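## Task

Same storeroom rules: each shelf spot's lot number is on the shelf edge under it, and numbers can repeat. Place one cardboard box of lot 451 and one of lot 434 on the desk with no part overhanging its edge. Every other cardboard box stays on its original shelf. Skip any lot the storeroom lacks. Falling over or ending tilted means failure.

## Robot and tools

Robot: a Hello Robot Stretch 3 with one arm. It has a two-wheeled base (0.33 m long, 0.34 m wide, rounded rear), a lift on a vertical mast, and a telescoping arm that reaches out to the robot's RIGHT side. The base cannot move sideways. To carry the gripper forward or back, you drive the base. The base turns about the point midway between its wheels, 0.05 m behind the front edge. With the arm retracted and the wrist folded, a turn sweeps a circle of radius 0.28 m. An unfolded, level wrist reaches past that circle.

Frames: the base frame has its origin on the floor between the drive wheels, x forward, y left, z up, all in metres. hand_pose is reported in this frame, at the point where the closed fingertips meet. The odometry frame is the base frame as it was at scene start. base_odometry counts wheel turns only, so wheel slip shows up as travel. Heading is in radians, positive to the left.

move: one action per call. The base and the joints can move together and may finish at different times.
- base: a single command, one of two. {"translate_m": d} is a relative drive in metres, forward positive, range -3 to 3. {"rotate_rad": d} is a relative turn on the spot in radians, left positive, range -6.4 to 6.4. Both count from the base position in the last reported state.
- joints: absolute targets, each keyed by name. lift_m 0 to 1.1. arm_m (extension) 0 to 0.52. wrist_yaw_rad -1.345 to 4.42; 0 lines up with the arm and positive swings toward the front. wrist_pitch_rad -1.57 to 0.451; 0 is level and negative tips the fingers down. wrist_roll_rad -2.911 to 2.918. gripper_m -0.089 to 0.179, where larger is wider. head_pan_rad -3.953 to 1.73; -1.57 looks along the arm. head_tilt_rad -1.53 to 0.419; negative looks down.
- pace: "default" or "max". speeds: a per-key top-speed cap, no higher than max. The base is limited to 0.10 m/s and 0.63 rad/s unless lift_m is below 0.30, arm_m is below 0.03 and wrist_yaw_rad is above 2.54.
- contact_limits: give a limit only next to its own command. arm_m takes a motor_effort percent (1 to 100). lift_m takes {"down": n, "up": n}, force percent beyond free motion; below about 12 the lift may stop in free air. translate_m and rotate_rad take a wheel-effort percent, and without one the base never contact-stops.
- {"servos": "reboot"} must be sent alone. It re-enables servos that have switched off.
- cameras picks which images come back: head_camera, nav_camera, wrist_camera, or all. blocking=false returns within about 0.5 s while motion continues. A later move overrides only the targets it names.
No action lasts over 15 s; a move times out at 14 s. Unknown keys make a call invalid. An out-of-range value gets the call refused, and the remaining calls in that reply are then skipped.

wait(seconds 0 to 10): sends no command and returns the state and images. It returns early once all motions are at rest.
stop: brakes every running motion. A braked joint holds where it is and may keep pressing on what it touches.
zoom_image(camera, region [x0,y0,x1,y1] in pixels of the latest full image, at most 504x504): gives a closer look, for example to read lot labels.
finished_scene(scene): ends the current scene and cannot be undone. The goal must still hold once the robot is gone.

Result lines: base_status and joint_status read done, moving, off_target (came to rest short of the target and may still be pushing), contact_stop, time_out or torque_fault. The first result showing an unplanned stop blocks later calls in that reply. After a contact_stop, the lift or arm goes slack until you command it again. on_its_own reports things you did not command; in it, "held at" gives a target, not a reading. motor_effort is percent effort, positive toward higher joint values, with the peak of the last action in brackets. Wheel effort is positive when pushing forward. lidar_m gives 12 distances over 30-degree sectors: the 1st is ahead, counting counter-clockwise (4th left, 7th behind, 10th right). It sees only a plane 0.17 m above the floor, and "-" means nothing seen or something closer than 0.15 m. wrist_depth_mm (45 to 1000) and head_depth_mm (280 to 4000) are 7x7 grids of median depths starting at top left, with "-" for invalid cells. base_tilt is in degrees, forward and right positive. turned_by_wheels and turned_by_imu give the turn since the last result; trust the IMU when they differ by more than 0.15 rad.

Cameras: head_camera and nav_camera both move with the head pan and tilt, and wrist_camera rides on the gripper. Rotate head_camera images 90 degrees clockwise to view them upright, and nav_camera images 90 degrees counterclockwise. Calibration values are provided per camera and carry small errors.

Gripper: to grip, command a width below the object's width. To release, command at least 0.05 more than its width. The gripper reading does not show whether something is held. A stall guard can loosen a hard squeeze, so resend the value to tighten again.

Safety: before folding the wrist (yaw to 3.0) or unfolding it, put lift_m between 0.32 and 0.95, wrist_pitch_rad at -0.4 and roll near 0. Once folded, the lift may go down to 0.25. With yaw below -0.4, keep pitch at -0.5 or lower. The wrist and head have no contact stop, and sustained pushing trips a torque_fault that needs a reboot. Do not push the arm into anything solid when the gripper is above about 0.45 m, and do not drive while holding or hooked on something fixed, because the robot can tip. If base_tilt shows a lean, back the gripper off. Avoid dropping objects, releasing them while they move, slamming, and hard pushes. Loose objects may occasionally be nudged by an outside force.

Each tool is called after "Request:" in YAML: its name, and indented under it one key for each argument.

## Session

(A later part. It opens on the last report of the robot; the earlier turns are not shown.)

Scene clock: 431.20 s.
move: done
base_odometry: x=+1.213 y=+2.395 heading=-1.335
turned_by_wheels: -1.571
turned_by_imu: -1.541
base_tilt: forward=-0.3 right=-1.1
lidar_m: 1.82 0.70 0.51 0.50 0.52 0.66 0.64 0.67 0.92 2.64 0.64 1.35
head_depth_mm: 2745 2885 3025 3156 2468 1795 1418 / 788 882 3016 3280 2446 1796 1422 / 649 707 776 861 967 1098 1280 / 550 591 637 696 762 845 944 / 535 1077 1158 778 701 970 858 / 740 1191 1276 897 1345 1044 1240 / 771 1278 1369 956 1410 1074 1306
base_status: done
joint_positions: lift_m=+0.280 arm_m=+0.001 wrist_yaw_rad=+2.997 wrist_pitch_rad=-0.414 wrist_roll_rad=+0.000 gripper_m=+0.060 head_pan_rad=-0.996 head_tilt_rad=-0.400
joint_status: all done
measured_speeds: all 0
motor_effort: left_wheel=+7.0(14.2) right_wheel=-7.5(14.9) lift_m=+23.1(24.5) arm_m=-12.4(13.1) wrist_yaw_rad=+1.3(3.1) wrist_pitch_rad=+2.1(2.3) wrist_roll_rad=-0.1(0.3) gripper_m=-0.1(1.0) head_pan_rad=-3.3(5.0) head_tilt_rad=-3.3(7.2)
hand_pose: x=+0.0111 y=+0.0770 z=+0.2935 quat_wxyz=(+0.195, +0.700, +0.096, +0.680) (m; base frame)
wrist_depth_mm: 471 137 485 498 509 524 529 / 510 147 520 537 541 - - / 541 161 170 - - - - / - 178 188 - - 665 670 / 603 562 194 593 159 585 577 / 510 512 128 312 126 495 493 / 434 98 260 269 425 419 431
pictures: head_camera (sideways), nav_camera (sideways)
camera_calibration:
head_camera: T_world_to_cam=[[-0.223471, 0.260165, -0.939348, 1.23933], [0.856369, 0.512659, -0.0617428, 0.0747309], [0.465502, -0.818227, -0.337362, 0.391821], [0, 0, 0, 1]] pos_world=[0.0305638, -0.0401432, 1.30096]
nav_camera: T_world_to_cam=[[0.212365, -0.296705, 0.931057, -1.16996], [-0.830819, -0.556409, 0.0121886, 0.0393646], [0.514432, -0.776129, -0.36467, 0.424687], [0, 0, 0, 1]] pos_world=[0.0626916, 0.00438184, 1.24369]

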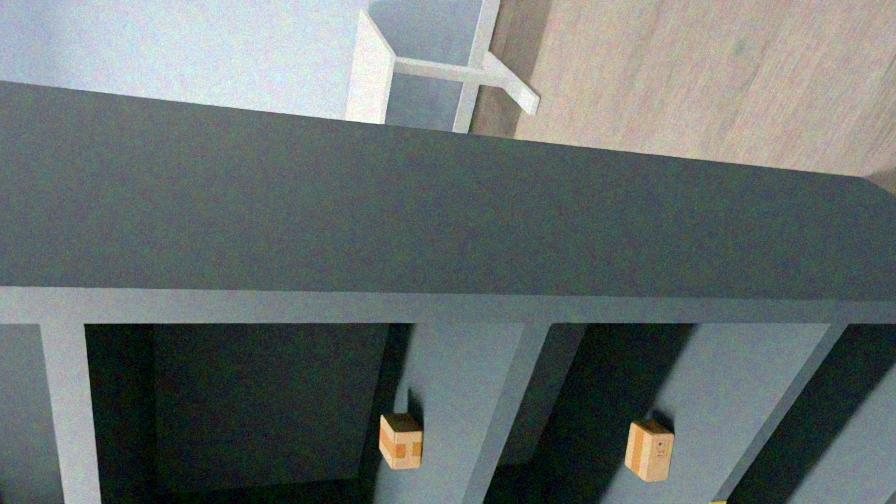

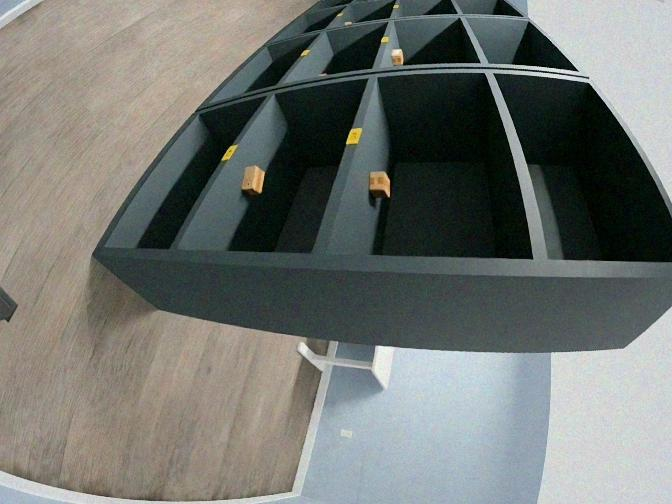

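Request:
zoom_image:
  camera: "nav_camera"
  region: [335, 115, 375, 155]

Request:
zoom_image:
  camera: "nav_camera"
  region: [210, 135, 250, 175]

Request:
move:
  base: {"translate_m": 0.55}
  joints: {"head_pan_rad": -0.8, "head_tilt_rad": -0.35}
  pace: "max"
  cameras: ["head_camera","nav_camera"]

Scaled by 12.600 from the camera's 672x504 image, which has a finer 792x594 frame.

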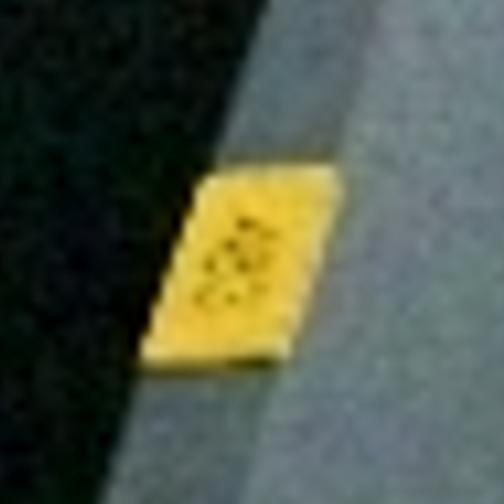

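Scaled by 12.600 from the camera's 672x504 image, which has a finer 792x594 frame.

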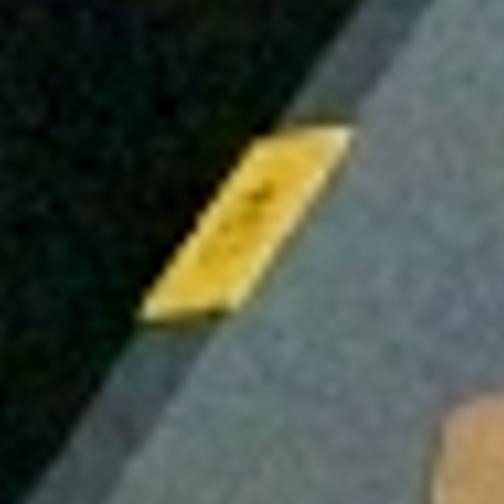

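Scene clock: 442.53 s.
move: done
base_odometry: x=+1.341 y=+1.860 heading=-1.335
turned_by_wheels: +0.000
turned_by_imu: +0.001
base_tilt: forward=-0.3 right=-1.2
lidar_m: 1.78 0.68 0.50 0.49 0.51 0.70 1.18 1.23 0.54 0.54 0.98 0.88
head_depth_mm: 867 913 963 983 663 1052 886 / 944 969 1053 1049 657 1130 881 / 904 967 1069 1083 738 1123 876 / 824 860 944 976 1045 1100 932 / 757 789 848 887 952 1012 1089 / 757 814 870 924 1321 1145 1287 / 1516 1548 1657 1280 1521 1670 1405
base_status: done
joint_positions: lift_m=+0.280 arm_m=+0.001 wrist_yaw_rad=+2.997 wrist_pitch_rad=-0.414 wrist_roll_rad=+0.000 gripper_m=+0.060 head_pan_rad=-0.800 head_tilt_rad=-0.350
joint_status: all done
measured_speeds: all 0
motor_effort: left_wheel=+0.6(16.1) right_wheel=+6.1(10.7) lift_m=+29.8(30.0) arm_m=-9.8(11.7) wrist_yaw_rad=+1.6(3.2) wrist_pitch_rad=+2.2(2.3) wrist_roll_rad=+0.0(0.4) gripper_m=+0.2(1.0) head_pan_rad=+3.7(5.6) head_tilt_rad=+4.2(9.1)
hand_pose: x=+0.0110 y=+0.0770 z=+0.2935 quat_wxyz=(+0.195, +0.700, +0.096, +0.680) (m; base frame)
wrist_depth_mm: 462 137 475 488 502 510 522 / 506 148 519 528 535 542 - / 540 161 170 - - - - / - 178 187 - - 655 663 / 580 564 194 591 159 577 574 / 511 512 129 309 126 493 496 / 436 98 259 270 426 423 434
pictures: head_camera (sideways), nav_camera (sideways)
camera_calibration:
head_camera: T_world_to_cam=[[-0.237098, 0.177743, -0.955087, 1.25995], [0.741988, 0.667729, -0.0599316, 0.0731049], [0.627087, -0.722873, -0.2902, 0.32945], [0, 0, 0, 1]] pos_world=[0.0378942, -0.0346102, 1.30335]
nav_camera: T_world_to_cam=[[0.233624, -0.216109, 0.948007, -1.19219], [-0.706789, -0.707306, 0.0129408, 0.0376159], [0.667734, -0.673064, -0.317987, 0.363051], [0, 0, 0, 1]] pos_world=[0.0626908, 0.0133184, 1.24517]

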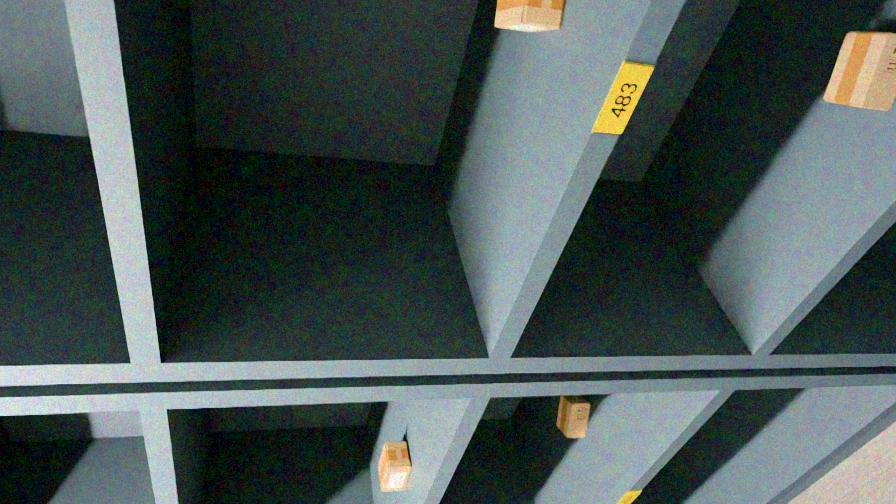

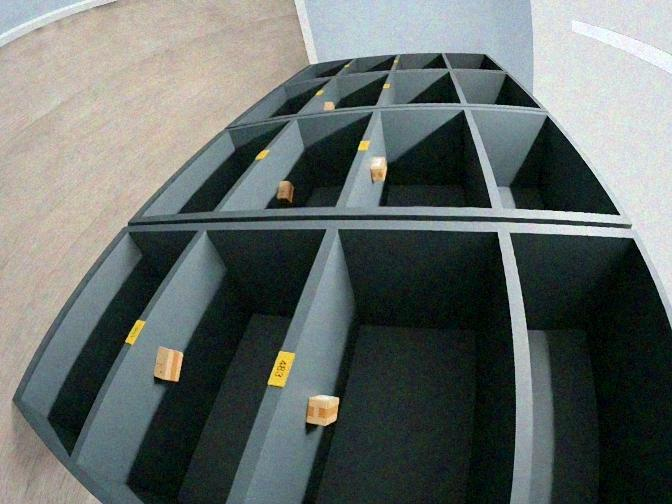

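Request:
zoom_image:
  camera: "nav_camera"
  region: [120, 315, 150, 350]

Request:
zoom_image:
  camera: "nav_camera"
  region: [350, 132, 380, 160]

Request:
zoom_image:
  camera: "nav_camera"
  region: [250, 142, 275, 168]

Request:
move:
  base: {"translate_m": 0.5}
  joints: {"head_pan_rad": -0.85, "head_tilt_rad": -0.5}
  pace: "max"
  cameras: ["head_camera","nav_camera"]

Scaled by 14.400 from the camera's 672x504 image, which has a finer 792x594 frame.

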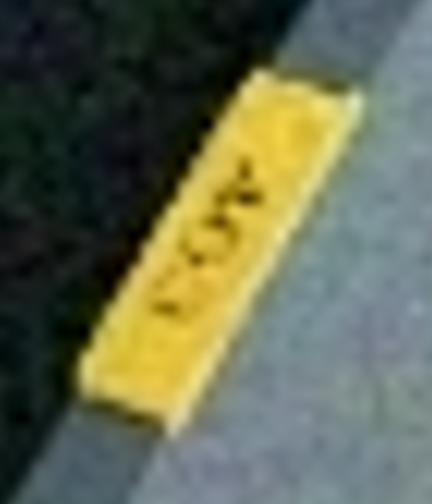

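Scaled by 16.800 from the camera's 672x504 image, which has a finer 792x594 frame.

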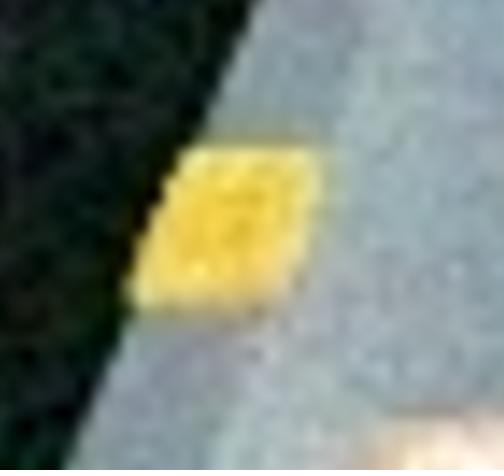

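Scaled by 19.385 from the camera's 672x504 image, which has a finer 792x594 frame.

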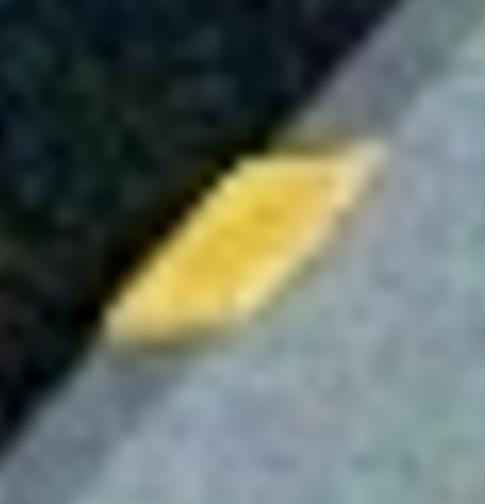

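Scene clock: 455.27 s.
move: done
base_odometry: x=+1.458 y=+1.374 heading=-1.335
turned_by_wheels: +0.000
turned_by_imu: +0.000
base_tilt: forward=-0.3 right=-1.2
lidar_m: 1.75 0.67 0.49 0.48 0.50 0.69 1.68 0.82 0.90 0.78 0.57 1.26
head_depth_mm: 462 489 514 558 608 876 784 / 723 974 556 602 647 707 780 / 890 1068 1114 766 1231 897 871 / 923 1173 1196 819 1232 983 1233 / 961 1289 1222 1466 1200 1377 1237 / 1003 1238 1208 1430 1256 1491 1288 / 1037 1137 1167 1305 1376 1498 1289
base_status: done
joint_positions: lift_m=+0.280 arm_m=+0.001 wrist_yaw_rad=+2.998 wrist_pitch_rad=-0.414 wrist_roll_rad=+0.000 gripper_m=+0.060 head_pan_rad=-0.850 head_tilt_rad=-0.500
joint_status: all done
measured_speeds: all 0
motor_effort: left_wheel=+6.3(15.3) right_wheel=+1.3(13.1) lift_m=+25.5(31.3) arm_m=-7.7(9.5) wrist_yaw_rad=+3.0(3.6) wrist_pitch_rad=+2.3(2.3) wrist_roll_rad=-0.1(0.3) gripper_m=+0.6(1.2) head_pan_rad=-3.5(6.1) head_tilt_rad=-4.6(5.4)
hand_pose: x=+0.0110 y=+0.0770 z=+0.2935 quat_wxyz=(+0.195, +0.700, +0.096, +0.680) (m; base frame)
wrist_depth_mm: 451 137 470 484 492 501 521 / 497 147 509 525 533 537 545 / 534 162 173 - - - - / - 179 187 - - 647 662 / 582 556 195 595 159 574 577 / 512 508 128 311 126 495 497 / 433 98 258 269 426 423 431
pictures: head_camera (sideways), nav_camera (sideways)
camera_calibration:
head_camera: T_world_to_cam=[[-0.320143, 0.29422, -0.900524, 1.18924], [0.768064, 0.637075, -0.0649066, 0.0794887], [0.554604, -0.71244, -0.429935, 0.511745], [0, 0, 0, 1]] pos_world=[0.0358577, -0.0359507, 1.29612]
nav_camera: T_world_to_cam=[[0.313844, -0.331379, 0.889769, -1.11673], [-0.739956, -0.672573, 0.010513, 0.0410426], [0.594951, -0.66169, -0.456289, 0.543422], [0, 0, 0, 1]] pos_world=[0.0575381, 0.017121, 1.24116]

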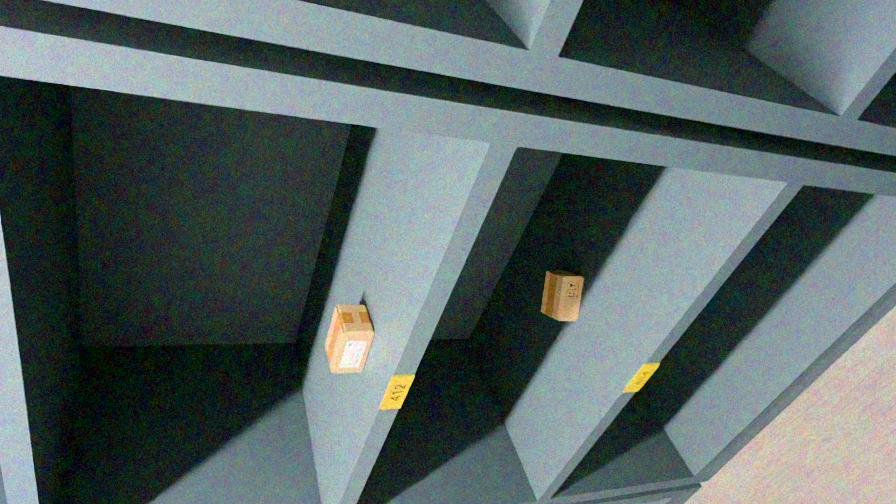

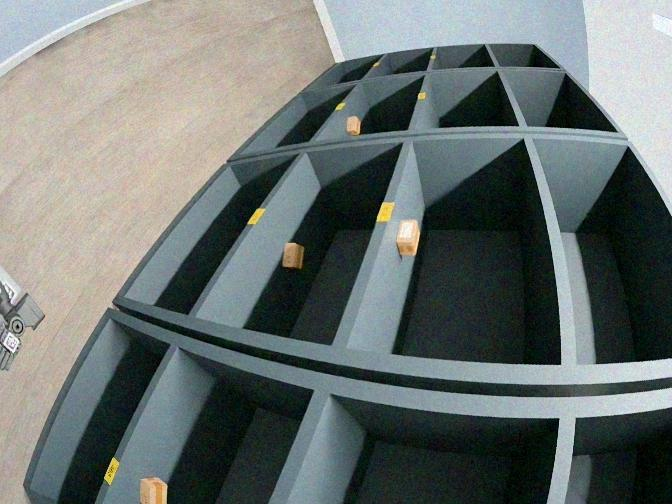

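Request:
zoom_image:
  camera: "nav_camera"
  region: [95, 455, 130, 490]

Request:
zoom_image:
  camera: "head_camera"
  region: [615, 355, 670, 400]

Request:
zoom_image:
  camera: "nav_camera"
  region: [325, 85, 440, 140]

Request:
move:
  base: {"translate_m": 0.6}
  joints: {"head_pan_rad": -0.85, "head_tilt_rad": -0.45}
  pace: "max"
  cameras: ["head_camera","nav_camera"]

Scaled by 14.400 from the camera's 672x504 image, which has a finer 792x594 frame.

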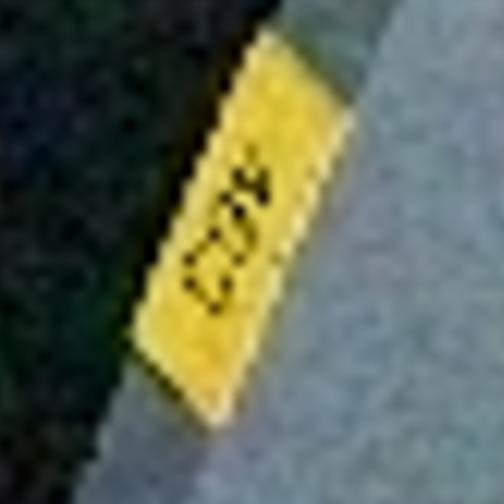

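Scaled by 9.164 from the camera's 896x504 image, which has a finer 1280x720 frame.

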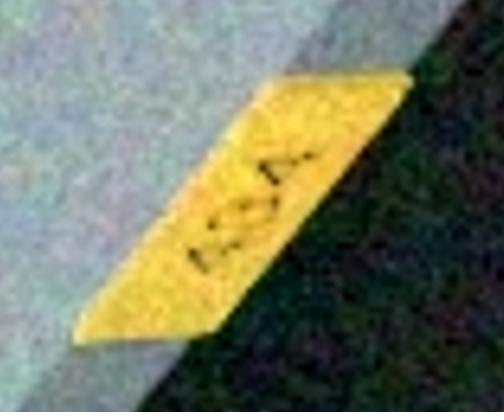

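Scaled by 4.383 from the camera's 672x504 image, which has a finer 792x594 frame.

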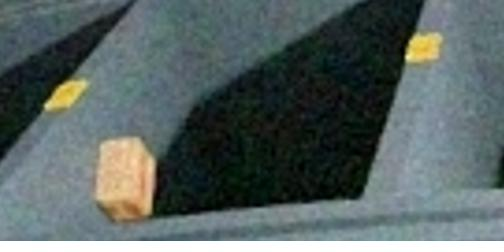

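Scene clock: 469.20 s.
move: done
base_odometry: x=+1.599 y=+0.790 heading=-1.335
turned_by_wheels: +0.000
turned_by_imu: +0.001
base_tilt: forward=-0.1 right=-1.1
lidar_m: 1.71 0.66 0.49 0.47 0.49 0.67 1.96 1.33 0.61 0.99 0.77 0.78
head_depth_mm: 577 917 969 837 642 1016 812 / 589 939 1015 823 1178 1008 810 / 601 811 894 813 1103 1002 880 / 638 715 775 802 947 974 1172 / 650 697 752 821 902 992 1117 / 953 1453 1457 1593 1297 1510 1298 / 1281 1473 1478 1633 1415 1549 1331
base_status: done
joint_positions: lift_m=+0.280 arm_m=+0.001 wrist_yaw_rad=+2.998 wrist_pitch_rad=-0.414 wrist_roll_rad=+0.000 gripper_m=+0.060 head_pan_rad=-0.850 head_tilt_rad=-0.450
joint_status: all done
measured_speeds: all 0
motor_effort: left_wheel=+5.5(14.0) right_wheel=-0.1(15.1) lift_m=+27.5(30.9) arm_m=-5.3(6.8) wrist_yaw_rad=+1.7(2.9) wrist_pitch_rad=+2.2(2.3) wrist_roll_rad=-0.1(0.3) gripper_m=+0.2(1.2) head_pan_rad=-3.0(4.9) head_tilt_rad=+3.2(7.9)
hand_pose: x=+0.0110 y=+0.0770 z=+0.2935 quat_wxyz=(+0.195, +0.700, +0.096, +0.680) (m; base frame)
wrist_depth_mm: 441 137 464 474 484 493 502 / 484 148 494 514 523 531 537 / 526 161 195 545 - - - / - 178 187 - - - 643 / 575 560 193 591 159 576 579 / 513 510 129 312 126 491 500 / 434 98 259 270 424 422 434
pictures: head_camera (sideways), nav_camera (sideways)
camera_calibration:
head_camera: T_world_to_cam=[[-0.289811, 0.259766, -0.921157, 1.21594], [0.770355, 0.63445, -0.0634512, 0.0774933], [0.567946, -0.728007, -0.383983, 0.451818], [0, 0, 0, 1]] pos_world=[0.0360888, -0.0361008, 1.29848]
nav_camera: T_world_to_cam=[[0.2838, -0.297289, 0.911634, -1.14504], [-0.740441, -0.672026, 0.0113544, 0.0399285], [0.609266, -0.678233, -0.410846, 0.484171], [0, 0, 0, 1]] pos_world=[0.0595374, 0.0148065, 1.24232]

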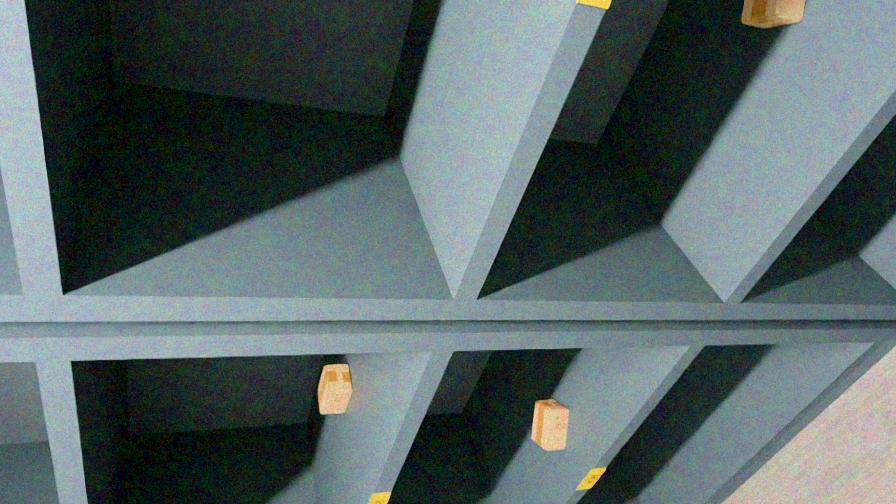

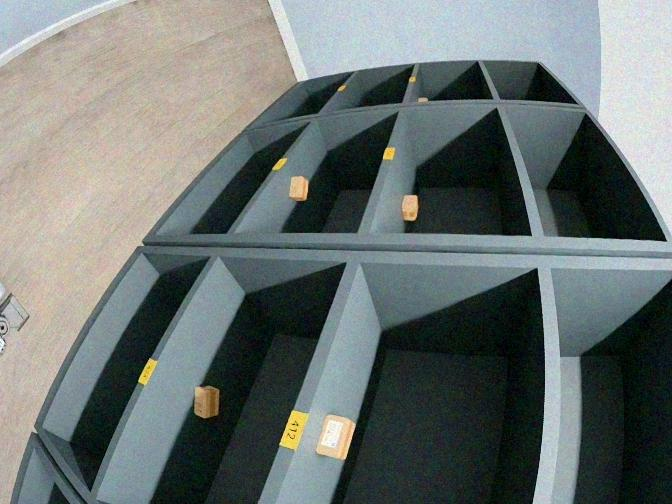

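Request:
move:
  joints: {"head_pan_rad": -1.45, "head_tilt_rad": -0.5}
  pace: "max"

Request:
zoom_image:
  camera: "nav_camera"
  region: [130, 100, 430, 400]

Scene clock: 507.10 s.
move: done
base_odometry: x=+1.599 y=+0.790 heading=-1.335
turned_by_wheels: +0.000
turned_by_imu: +0.000
base_tilt: forward=-0.4 right=-1.1
lidar_m: 1.70 0.66 0.48 0.47 0.49 0.68 1.97 1.33 0.61 0.99 0.77 0.78
head_depth_mm: 792 853 919 747 891 923 806 / 799 862 934 738 1112 963 806 / 808 867 946 732 1123 960 822 / 817 881 953 721 1141 949 820 / 822 887 956 661 1132 946 836 / 833 900 968 678 1160 943 1129 / 843 910 984 697 1154 936 1127
base_status: not commanded
joint_positions: lift_m=+0.280 arm_m=+0.001 wrist_yaw_rad=+2.998 wrist_pitch_rad=-0.414 wrist_roll_rad=+0.000 gripper_m=+0.060 head_pan_rad=-1.469 head_tilt_rad=-0.496
joint_status: all done
measured_speeds: all 0
motor_effort: left_wheel=+5.0(5.8) right_wheel=-0.7(1.3) lift_m=+30.8(31.6) arm_m=-3.9(4.1) wrist_yaw_rad=+1.3(2.4) wrist_pitch_rad=+2.2(2.3) wrist_roll_rad=+0.2(0.4) gripper_m=+0.7(1.1) head_pan_rad=+0.5(4.8) head_tilt_rad=-3.9(7.3)
hand_pose: x=+0.0110 y=+0.0770 z=+0.2935 quat_wxyz=(+0.195, +0.700, +0.096, +0.680) (m; base frame)
wrist_depth_mm: 443 137 458 474 484 494 506 / 483 148 495 514 527 530 540 / 525 162 195 540 - - - / - 179 187 - - - 642 / 587 559 192 588 159 581 573 / 510 509 128 311 126 498 493 / 435 97 259 269 420 424 434
pictures: head_camera (sideways), nav_camera (sideways), wrist_camera
camera_calibration:
head_camera: T_world_to_cam=[[-0.0894437, 0.421824, -0.902255, 1.19008], [0.995267, 0.0724152, -0.0648086, 0.0779599], [0.0379992, -0.903781, -0.426304, 0.510225], [0, 0, 0, 1]] pos_world=[0.00946621, -0.046518, 1.29632]
nav_camera: T_world_to_cam=[[0.0628285, -0.448453, 0.891595, -1.11757], [-0.992969, -0.117896, 0.0106727, 0.0423398], [0.10033, -0.885997, -0.452707, 0.541861], [0, 0, 0, 1]] pos_world=[0.0578928, -0.0161012, 1.24128]
wrist_camera: T_world_to_cam=[[0.99394, -0.106966, -0.0253247, 0.0113786], [-0.0823627, -0.572128, -0.816018, 0.316974], [0.072797, 0.813159, -0.577471, 0.272253], [0, 0, 0, 1]] pos_world=[-0.00502192, -0.0388176, 0.416163]

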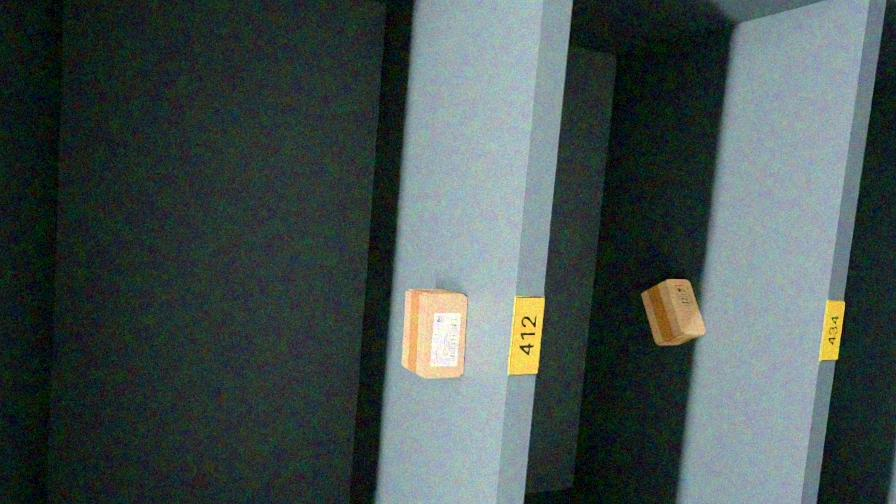

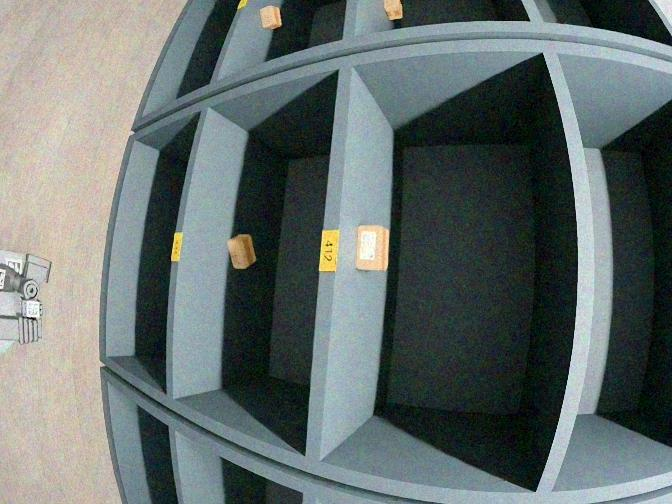

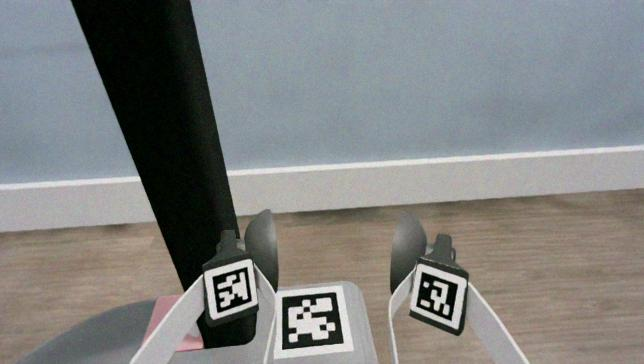

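Scaled by 1.680 from the camera's 672x504 image, which has a finer 792x594 frame.

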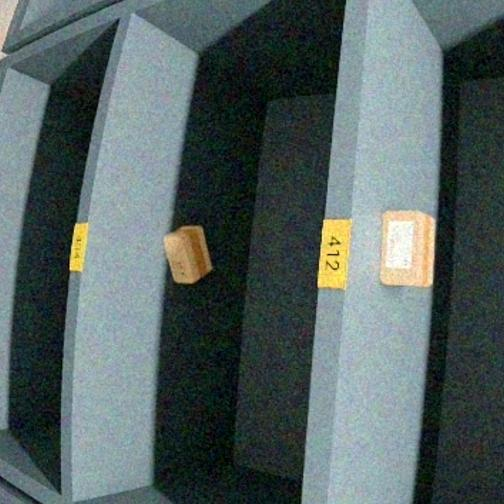

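Request:
zoom_image:
  camera: "head_camera"
  region: [800, 290, 860, 370]

Request:
zoom_image:
  camera: "head_camera"
  region: [630, 260, 720, 360]

Scaled by 6.300 from the camera's 896x504 image, which has a finer 1280x720 frame.

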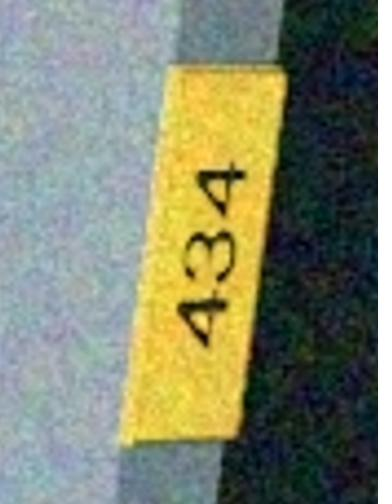

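Scaled by 5.040 from the camera's 896x504 image, which has a finer 1280x720 frame.

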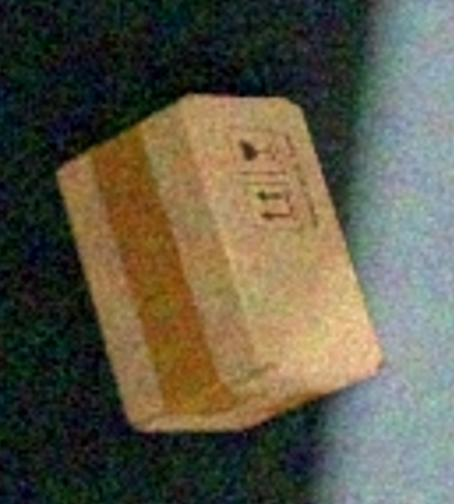

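Request:
move:
  base: {"translate_m": 0.055}
  joints: {"lift_m": 0.54, "wrist_pitch_rad": -0.4, "head_tilt_rad": -0.6}
  pace: "max"
  cameras: []

Request:
move:
  joints: {"wrist_yaw_rad": 0.38, "gripper_m": 0.179}
  pace: "max"
  cameras: []

Request:
move:
  joints: {"wrist_pitch_rad": -0.1, "lift_m": 0.52}
  pace: "max"

Scene clock: 552.80 s.
move: done
base_odometry: x=+1.612 y=+0.737 heading=-1.335
turned_by_wheels: +0.000
turned_by_imu: +0.000
base_tilt: forward=-0.3 right=-1.3
lidar_m: 1.70 0.65 0.48 0.47 0.49 0.67 1.96 1.38 0.64 0.99 0.73 0.78
head_depth_mm: 781 856 909 631 1105 883 1070 / 790 865 903 625 1099 878 1137 / 802 882 887 651 1091 873 1163 / 814 893 878 644 1081 893 1155 / 823 911 864 638 1075 885 1151 / 837 919 853 665 1063 910 1148 / 849 926 841 659 1042 904 1139
base_status: done
joint_positions: lift_m=+0.540 arm_m=+0.001 wrist_yaw_rad=+2.998 wrist_pitch_rad=-0.415 wrist_roll_rad=+0.000 gripper_m=+0.060 head_pan_rad=-1.450 head_tilt_rad=-0.604
joint_status: all done
measured_speeds: all 0
motor_effort: left_wheel=+4.8(13.6) right_wheel=+4.0(9.8) lift_m=+27.9(35.0) arm_m=-1.3(2.2) wrist_yaw_rad=+1.0(3.0) wrist_pitch_rad=+2.2(5.0) wrist_roll_rad=+0.3(0.4) gripper_m=+0.5(0.9) head_pan_rad=+2.9(3.9) head_tilt_rad=+0.7(5.7)
hand_pose: x=+0.0110 y=+0.0769 z=+0.5534 quat_wxyz=(+0.195, +0.700, +0.096, +0.680) (m; base frame)
wrist_depth_mm: 443 136 460 469 482 491 503 / 484 148 496 511 529 527 540 / 528 162 525 540 - - - / - 179 188 - - - - / - - 192 - 148 - - / - - 128 - 125 771 777 / 712 679 269 712 684 690 694
pictures: none
No camera images: "cameras" was empty.

Scene clock: 554.53 s.
move: done
base_odometry: x=+1.612 y=+0.737 heading=-1.335
turned_by_wheels: +0.000
turned_by_imu: +0.000
base_tilt: forward=-0.3 right=-1.3
lidar_m: 1.71 0.65 0.48 0.47 0.49 0.67 1.97 1.38 0.64 0.99 0.73 0.78
head_depth_mm: 783 857 906 632 1111 886 1070 / 792 865 908 627 1110 881 1142 / 802 880 895 651 1094 875 1161 / 814 891 886 646 1082 870 1149 / 825 907 869 641 1079 885 1155 / 836 920 857 669 1071 908 1138 / 846 926 844 660 1038 905 1141
base_status: not commanded
joint_positions: lift_m=+0.540 arm_m=+0.001 wrist_yaw_rad=+0.383 wrist_pitch_rad=-0.415 wrist_roll_rad=+0.000 gripper_m=+0.179 head_pan_rad=-1.450 head_tilt_rad=-0.601
joint_status: all done
measured_speeds: all 0
motor_effort: left_wheel=+4.9(5.0) right_wheel=+3.7(4.9) lift_m=+23.4(28.1) arm_m=-0.1(1.1) wrist_yaw_rad=-3.5(7.3) wrist_pitch_rad=+2.3(2.4) wrist_roll_rad=+0.3(0.3) gripper_m=+0.7(83.1) head_pan_rad=+3.7(3.9) head_tilt_rad=+3.8(4.4)
hand_pose: x=+0.0625 y=-0.3541 z=+0.5534 quat_wxyz=(+0.707, +0.275, -0.651, -0.011) (m; base frame)
wrist_depth_mm: 447 481 - 536 453 523 517 / - 470 431 422 415 412 403 / - 543 - 357 324 304 301 / - 609 - - - 294 272 / 939 145 841 - - - - / 123 141 - - - - - / 685 699 696 - - - 105
pictures: none
No camera images: "cameras" was empty.

Scene clock: 555.43 s.
move: done
base_odometry: x=+1.612 y=+0.737 heading=-1.335
turned_by_wheels: +0.000
turned_by_imu: +0.000
base_tilt: forward=-0.2 right=-1.2
lidar_m: 1.70 0.65 0.48 0.47 0.49 0.68 1.96 1.38 0.64 0.99 0.73 0.78
head_depth_mm: 783 859 907 634 1108 886 1064 / 794 868 913 629 1099 885 1141 / 801 880 899 624 1088 876 1161 / 815 896 884 649 1088 874 1153 / 826 904 870 643 1082 889 1147 / 833 919 862 670 1077 909 1144 / 850 926 844 660 1043 909 1140
base_status: not commanded
joint_positions: lift_m=+0.520 arm_m=+0.001 wrist_yaw_rad=+0.383 wrist_pitch_rad=-0.123 wrist_roll_rad=+0.000 gripper_m=+0.179 head_pan_rad=-1.450 head_tilt_rad=-0.600
joint_status: all done
measured_speeds: all 0
motor_effort: left_wheel=+5.0(5.0) right_wheel=+3.9(4.8) lift_m=+23.1(25.5) arm_m=+0.2(0.6) wrist_yaw_rad=-2.9(4.3) wrist_pitch_rad=+3.7(5.5) wrist_roll_rad=-0.1(0.3) gripper_m=+0.3(1.2) head_pan_rad=+3.3(3.8) head_tilt_rad=+3.4(4.3)
hand_pose: x=+0.0725 y=-0.3787 z=+0.6034 quat_wxyz=(+0.702, +0.177, -0.684, +0.091) (m; base frame)
wrist_depth_mm: 469 484 - - - - - / - 486 - - - - - / 789 490 - - 492 - - / - 498 475 479 480 473 436 / - 145 412 372 339 332 327 / 123 126 - - - 301 261 / - - 803 - - - 105
pictures: head_camera (sideways), nav_camera (sideways), wrist_camera
camera_calibration:
head_camera: T_world_to_cam=[[-0.108724, 0.510939, -0.852714, 1.12559], [0.992835, 0.0985972, -0.0675116, 0.0814185], [0.049581, -0.853944, -0.517997, 0.629367], [0, 0, 0, 1]] pos_world=[0.0103387, -0.0456886, 1.29131]
nav_camera: T_world_to_cam=[[0.0823689, -0.536749, 0.839711, -1.05006], [-0.990371, -0.13816, 0.00883454, 0.0447407], [0.111273, -0.832353, -0.542961, 0.659162], [0, 0, 0, 1]] pos_world=[0.0574556, -0.00878285, 1.23925]
wrist_camera: T_world_to_cam=[[-0.910564, -0.413142, -0.013684, -0.0755199], [-0.119998, 0.295863, -0.947663, 0.725076], [0.395568, -0.861266, -0.318978, 0.00372929], [0, 0, 0, 1]] pos_world=[0.0167665, -0.242511, 0.687284]

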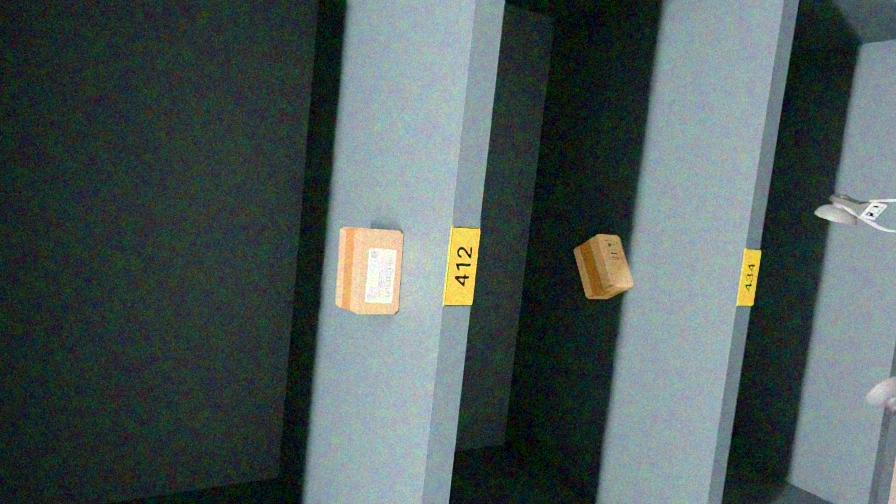

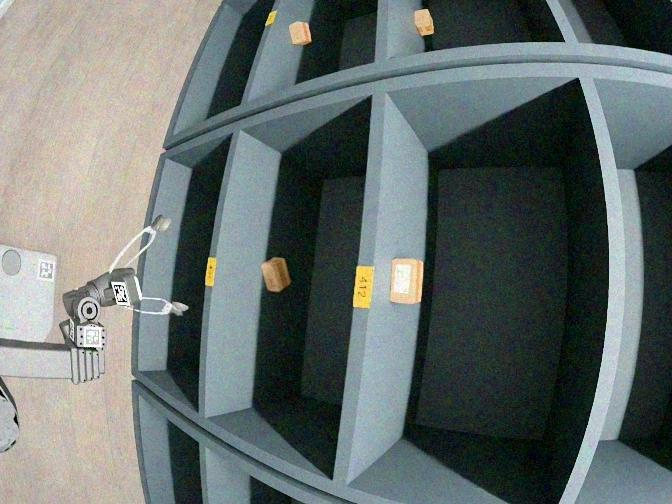

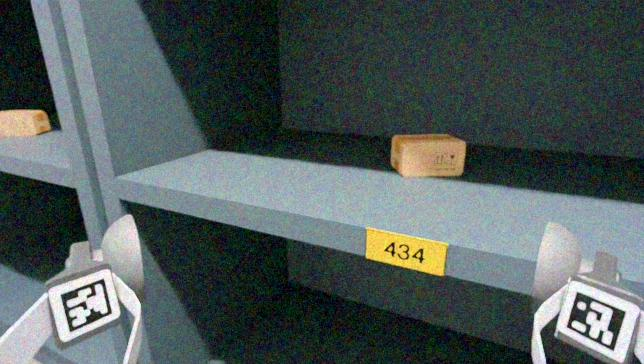

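Request:
move:
  base: {"translate_m": 0.011}
  joints: {"lift_m": 0.486}
  pace: "max"
  cameras: []

Request:
move:
  joints: {"arm_m": 0.25}
  contact_limits: {"arm_m": 35}
  speeds: {"arm_m": 0.25}
  cameras: ["wrist_camera"]

Scene clock: 571.00 s.
move: done
base_odometry: x=+1.614 y=+0.726 heading=-1.335
turned_by_wheels: +0.000
turned_by_imu: +0.000
base_tilt: forward=-0.3 right=-1.2
lidar_m: 1.71 0.65 0.48 0.47 0.49 0.67 1.97 1.39 0.64 0.99 0.73 0.78
head_depth_mm: 786 858 906 634 1114 884 1090 / 793 865 912 630 1105 881 1138 / 802 881 899 625 1095 873 1162 / 816 895 890 650 1088 871 1159 / 823 909 875 643 1076 889 1153 / 838 917 862 669 1073 911 1150 / 848 920 848 663 1030 904 1132
base_status: done
joint_positions: lift_m=+0.486 arm_m=+0.001 wrist_yaw_rad=+0.383 wrist_pitch_rad=-0.121 wrist_roll_rad=+0.000 gripper_m=+0.179 head_pan_rad=-1.450 head_tilt_rad=-0.600
joint_status: all done
measured_speeds: all 0
motor_effort: left_wheel=+5.5(9.9) right_wheel=+6.4(10.0) lift_m=+23.1(25.1) arm_m=+2.0(2.5) wrist_yaw_rad=-4.1(4.8) wrist_pitch_rad=+3.4(3.7) wrist_roll_rad=+0.2(0.3) gripper_m=+0.5(0.9) head_pan_rad=+3.1(3.3) head_tilt_rad=+3.5(4.0)
hand_pose: x=+0.0725 y=-0.3788 z=+0.5698 quat_wxyz=(+0.701, +0.177, -0.684, +0.092) (m; base frame)
wrist_depth_mm: 463 470 - - - - - / - 477 - - - - - / - 492 - - 475 509 - / - 478 412 371 371 371 373 / - 143 - - 314 296 275 / 122 126 - - - - - / - - 775 - - - 105
pictures: none
No camera images: "cameras" was empty.

Scene clock: 573.97 s.
move: done
base_odometry: x=+1.614 y=+0.726 heading=-1.335
turned_by_wheels: +0.000
turned_by_imu: +0.000
base_tilt: forward=-0.2 right=-1.2
lidar_m: 1.71 0.65 0.48 0.47 0.49 0.68 1.96 1.38 0.64 0.99 0.73 0.78
head_depth_mm: 784 854 908 633 1113 885 1095 / 794 867 915 629 1101 883 606 / 803 883 901 626 1098 869 605 / 813 890 886 648 1090 872 1080 / 823 906 875 642 1079 890 1149 / 834 920 862 669 1070 910 1146 / 845 921 847 662 1022 908 1132
base_status: not commanded
joint_positions: lift_m=+0.486 arm_m=+0.250 wrist_yaw_rad=+0.383 wrist_pitch_rad=-0.121 wrist_roll_rad=+0.000 gripper_m=+0.179 head_pan_rad=-1.450 head_tilt_rad=-0.600
joint_status: all done
measured_speeds: all 0
motor_effort: left_wheel=+5.8(6.1) right_wheel=+7.0(7.4) lift_m=+26.3(26.6) arm_m=+13.5(15.1) wrist_yaw_rad=-3.5(4.7) wrist_pitch_rad=+3.5(3.6) wrist_roll_rad=-0.2(0.4) gripper_m=+0.4(1.2) head_pan_rad=+2.6(3.4) head_tilt_rad=+3.2(4.5)
contact_limits: arm_m 35 (drawing in: default 31, maximum 55; extending or still: default 40, maximum 69)
hand_pose: x=+0.0725 y=-0.6282 z=+0.5698 quat_wxyz=(+0.701, +0.177, -0.684, +0.092) (m; base frame)
wrist_depth_mm: 392 470 - - - - - / 396 476 - - - - - / 409 487 - - - - - / 372 374 373 340 260 368 367 / 259 243 258 257 255 255 272 / 119 144 197 197 196 187 196 / 149 160 160 165 159 153 107
pictures: wrist_camera
camera_calibration:
wrist_camera: T_world_to_cam=[[-0.910649, -0.412957, -0.0135845, -0.179042], [-0.119317, 0.294309, -0.948233, 0.766386], [0.395577, -0.861887, -0.317285, -0.223137], [0, 0, 0, 1]] pos_world=[0.0166661, -0.49181, 0.653482]

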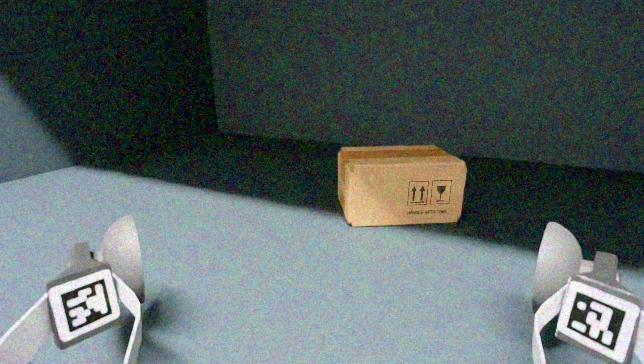

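Request:
move:
  joints: {"arm_m": 0.387}
  contact_limits: {"arm_m": 35}
  cameras: ["wrist_camera"]

Request:
move:
  joints: {"gripper_m": 0.03}
  cameras: ["wrist_camera"]

Request:
move:
  joints: {"gripper_m": 0.005}
  cameras: ["wrist_camera"]

Request:
move:
  joints: {"lift_m": 0.56}
  cameras: ["wrist_camera"]

Scene clock: 586.43 s.
move: done
base_odometry: x=+1.614 y=+0.726 heading=-1.335
turned_by_wheels: +0.000
turned_by_imu: +0.000
base_tilt: forward=-0.2 right=-1.2
lidar_m: 1.71 0.65 0.48 0.47 0.49 0.67 1.97 1.38 0.64 0.99 0.72 0.78
head_depth_mm: 783 858 905 634 1108 885 1097 / 793 869 913 630 1110 834 598 / 804 878 900 625 1098 734 1159 / 815 894 891 648 1084 834 1160 / 825 905 875 642 1078 888 1150 / 835 919 858 668 1070 912 1146 / 846 920 849 662 1029 904 1123
base_status: not commanded
joint_positions: lift_m=+0.486 arm_m=+0.387 wrist_yaw_rad=+0.383 wrist_pitch_rad=-0.121 wrist_roll_rad=+0.000 gripper_m=+0.179 head_pan_rad=-1.450 head_tilt_rad=-0.600
joint_status: all done
measured_speeds: all 0
motor_effort: left_wheel=+5.6(6.1) right_wheel=+6.4(6.8) lift_m=+30.7(31.5) arm_m=+12.8(15.1) wrist_yaw_rad=-3.5(4.4) wrist_pitch_rad=+3.4(3.6) wrist_roll_rad=+0.0(0.3) gripper_m=+0.1(0.9) head_pan_rad=+2.1(3.0) head_tilt_rad=+2.8(3.5)
contact_limits: arm_m 35 (drawing in: default 31, maximum 55; extending or still: default 40, maximum 69)
hand_pose: x=+0.0725 y=-0.7652 z=+0.5698 quat_wxyz=(+0.701, +0.177, -0.684, +0.092) (m; base frame)
wrist_depth_mm: 394 449 - - - - - / 394 472 - - - - - / 400 489 - - - - - / 372 371 371 369 337 313 - / 258 242 168 139 157 254 271 / 119 144 140 141 146 187 194 / 148 153 147 148 153 152 105
pictures: wrist_camera
camera_calibration:
wrist_camera: T_world_to_cam=[[-0.910649, -0.412957, -0.0135845, -0.235617], [-0.119317, 0.294309, -0.948233, 0.806707], [0.395577, -0.861887, -0.317285, -0.341215], [0, 0, 0, 1]] pos_world=[0.0166661, -0.62881, 0.653482]

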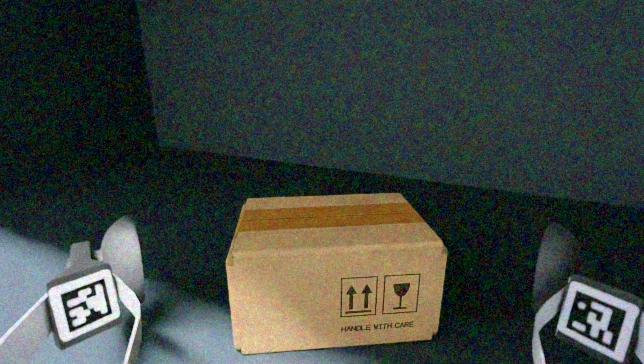

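Scene clock: 588.47 s.
move: done
base_odometry: x=+1.614 y=+0.726 heading=-1.335
turned_by_wheels: +0.000
turned_by_imu: +0.000
base_tilt: forward=-0.4 right=-1.2
lidar_m: 1.70 0.65 0.48 0.47 0.49 0.67 1.96 1.38 0.64 0.99 0.73 0.78
head_depth_mm: 781 856 904 635 1109 885 1100 / 793 866 911 628 1103 832 599 / 802 883 899 625 1102 733 1159 / 812 894 886 650 1088 835 1152 / 827 906 874 643 1077 890 1155 / 834 920 856 669 1075 911 1147 / 845 920 848 662 1028 906 1133
base_status: not commanded
joint_positions: lift_m=+0.486 arm_m=+0.387 wrist_yaw_rad=+0.382 wrist_pitch_rad=-0.121 wrist_roll_rad=+0.000 gripper_m=+0.031 head_pan_rad=-1.450 head_tilt_rad=-0.600
joint_status: all done
measured_speeds: all 0
motor_effort: left_wheel=+4.9(6.1) right_wheel=+5.8(7.4) lift_m=+30.3(30.8) arm_m=+11.7(14.1) wrist_yaw_rad=-2.0(4.5) wrist_pitch_rad=+3.5(3.6) wrist_roll_rad=-0.1(0.3) gripper_m=-20.5(94.1) head_pan_rad=+2.1(2.8) head_tilt_rad=+2.2(3.7)
contact_limits: arm_m 35 (drawing in: default 31, maximum 55; extending or still: default 40, maximum 69)
hand_pose: x=+0.0722 y=-0.7654 z=+0.5698 quat_wxyz=(+0.701, +0.176, -0.684, +0.092) (m; base frame)
wrist_depth_mm: 394 451 - - - - - / 398 470 - - - - - / 401 482 - - - - - / 374 375 372 368 341 312 - / 258 258 150 139 147 255 255 / 197 197 136 139 142 196 196 / 160 123 148 147 152 147 165
pictures: wrist_camera
camera_calibration:
wrist_camera: T_world_to_cam=[[-0.911164, -0.411822, -0.0135098, -0.235075], [-0.119015, 0.294429, -0.948234, 0.806795], [0.394481, -0.862389, -0.317286, -0.341559], [0, 0, 0, 1]] pos_world=[0.0165677, -0.62891, 0.653482]

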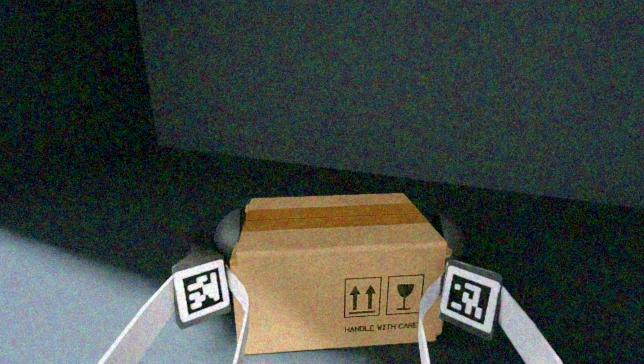

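Scene clock: 589.23 s.
move: done
base_odometry: x=+1.614 y=+0.726 heading=-1.335
turned_by_wheels: +0.000
turned_by_imu: +0.000
base_tilt: forward=-0.4 right=-1.1
lidar_m: 1.70 0.65 0.48 0.47 0.49 0.67 1.97 1.38 0.64 0.99 0.73 0.78
head_depth_mm: 782 856 907 634 1113 884 1096 / 792 867 914 628 1111 836 600 / 802 882 898 626 1092 734 1166 / 813 896 884 648 1090 835 1161 / 823 908 871 644 1077 891 1151 / 837 919 859 670 1074 910 1148 / 849 919 846 662 1028 907 1124
base_status: not commanded
joint_positions: lift_m=+0.486 arm_m=+0.387 wrist_yaw_rad=+0.382 wrist_pitch_rad=-0.121 wrist_roll_rad=+0.000 gripper_m=+0.006 head_pan_rad=-1.450 head_tilt_rad=-0.600
joint_status: all done
measured_speeds: all 0
motor_effort: left_wheel=+5.2(5.6) right_wheel=+6.3(6.7) lift_m=+29.4(30.0) arm_m=+10.4(12.0) wrist_yaw_rad=-3.7(3.7) wrist_pitch_rad=+3.5(3.6) wrist_roll_rad=-0.1(0.2) gripper_m=-29.9(96.8) head_pan_rad=+2.1(2.7) head_tilt_rad=+2.4(2.9)
contact_limits: arm_m 35 (drawing in: default 31, maximum 55; extending or still: default 40, maximum 69)
hand_pose: x=+0.0722 y=-0.7654 z=+0.5698 quat_wxyz=(+0.701, +0.176, -0.684, +0.092) (m; base frame)
wrist_depth_mm: 394 450 - - - - - / 393 471 - - - - - / 402 486 - - - - - / 372 371 374 369 340 312 - / 258 257 153 139 148 255 254 / 197 197 135 140 142 195 196 / 160 125 147 148 152 147 164
pictures: wrist_camera
camera_calibration:
wrist_camera: T_world_to_cam=[[-0.911164, -0.411822, -0.0135098, -0.235075], [-0.119015, 0.294429, -0.948234, 0.806795], [0.394481, -0.862389, -0.317286, -0.341559], [0, 0, 0, 1]] pos_world=[0.0165677, -0.62891, 0.653482]

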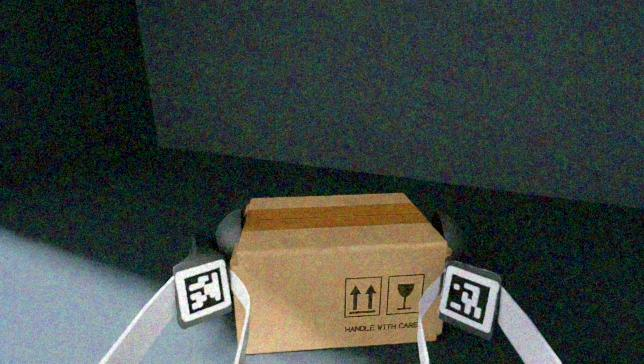

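Scene clock: 590.73 s.
move: done
base_odometry: x=+1.614 y=+0.726 heading=-1.335
turned_by_wheels: +0.000
turned_by_imu: +0.000
base_tilt: forward=-0.3 right=-1.1
lidar_m: 1.70 0.65 0.48 0.47 0.49 0.67 1.96 1.39 0.64 0.99 0.73 0.78
head_depth_mm: 783 856 901 633 1114 888 1068 / 793 871 910 628 1104 657 512 / 803 880 899 626 1097 701 1160 / 813 894 886 647 949 845 1165 / 824 907 870 644 1078 889 1150 / 833 918 861 670 1071 909 1139 / 845 923 846 660 1031 908 1128
base_status: not commanded
joint_positions: lift_m=+0.560 arm_m=+0.387 wrist_yaw_rad=+0.382 wrist_pitch_rad=-0.125 wrist_roll_rad=+0.000 gripper_m=+0.009 head_pan_rad=-1.450 head_tilt_rad=-0.600
joint_status: all done
measured_speeds: all 0
motor_effort: left_wheel=+5.1(5.6) right_wheel=+6.1(6.9) lift_m=+30.3(34.2) arm_m=+8.5(10.8) wrist_yaw_rad=-3.1(3.4) wrist_pitch_rad=+4.2(4.3) wrist_roll_rad=+0.2(0.3) gripper_m=-12.9(30.5) head_pan_rad=+2.0(2.7) head_tilt_rad=+2.1(3.6)
contact_limits: arm_m 35 (drawing in: default 31, maximum 55; extending or still: default 40, maximum 69)
hand_pose: x=+0.0721 y=-0.7652 z=+0.6428 quat_wxyz=(+0.702, +0.177, -0.684, +0.090) (m; base frame)
wrist_depth_mm: 392 454 - - - - - / 396 472 - - - - - / 403 483 - - - - - / 418 496 - - - - - / 399 416 150 140 148 - - / 320 317 136 140 142 315 300 / 267 239 146 149 237 237 255
pictures: wrist_camera
camera_calibration:
wrist_camera: T_world_to_cam=[[-0.911176, -0.411789, -0.0137343, -0.233937], [-0.120378, 0.297948, -0.946962, 0.877931], [0.39404, -0.861195, -0.321053, -0.314799], [0, 0, 0, 1]] pos_world=[0.0165691, -0.629013, 0.727087]

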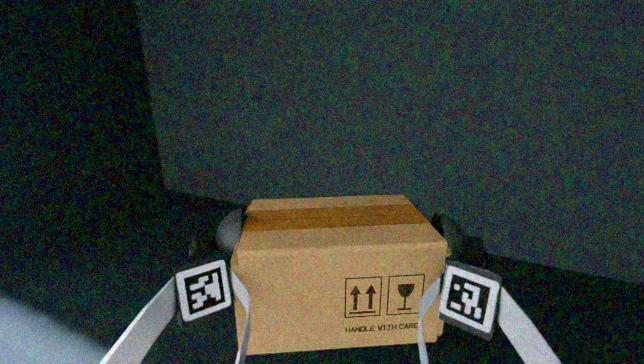

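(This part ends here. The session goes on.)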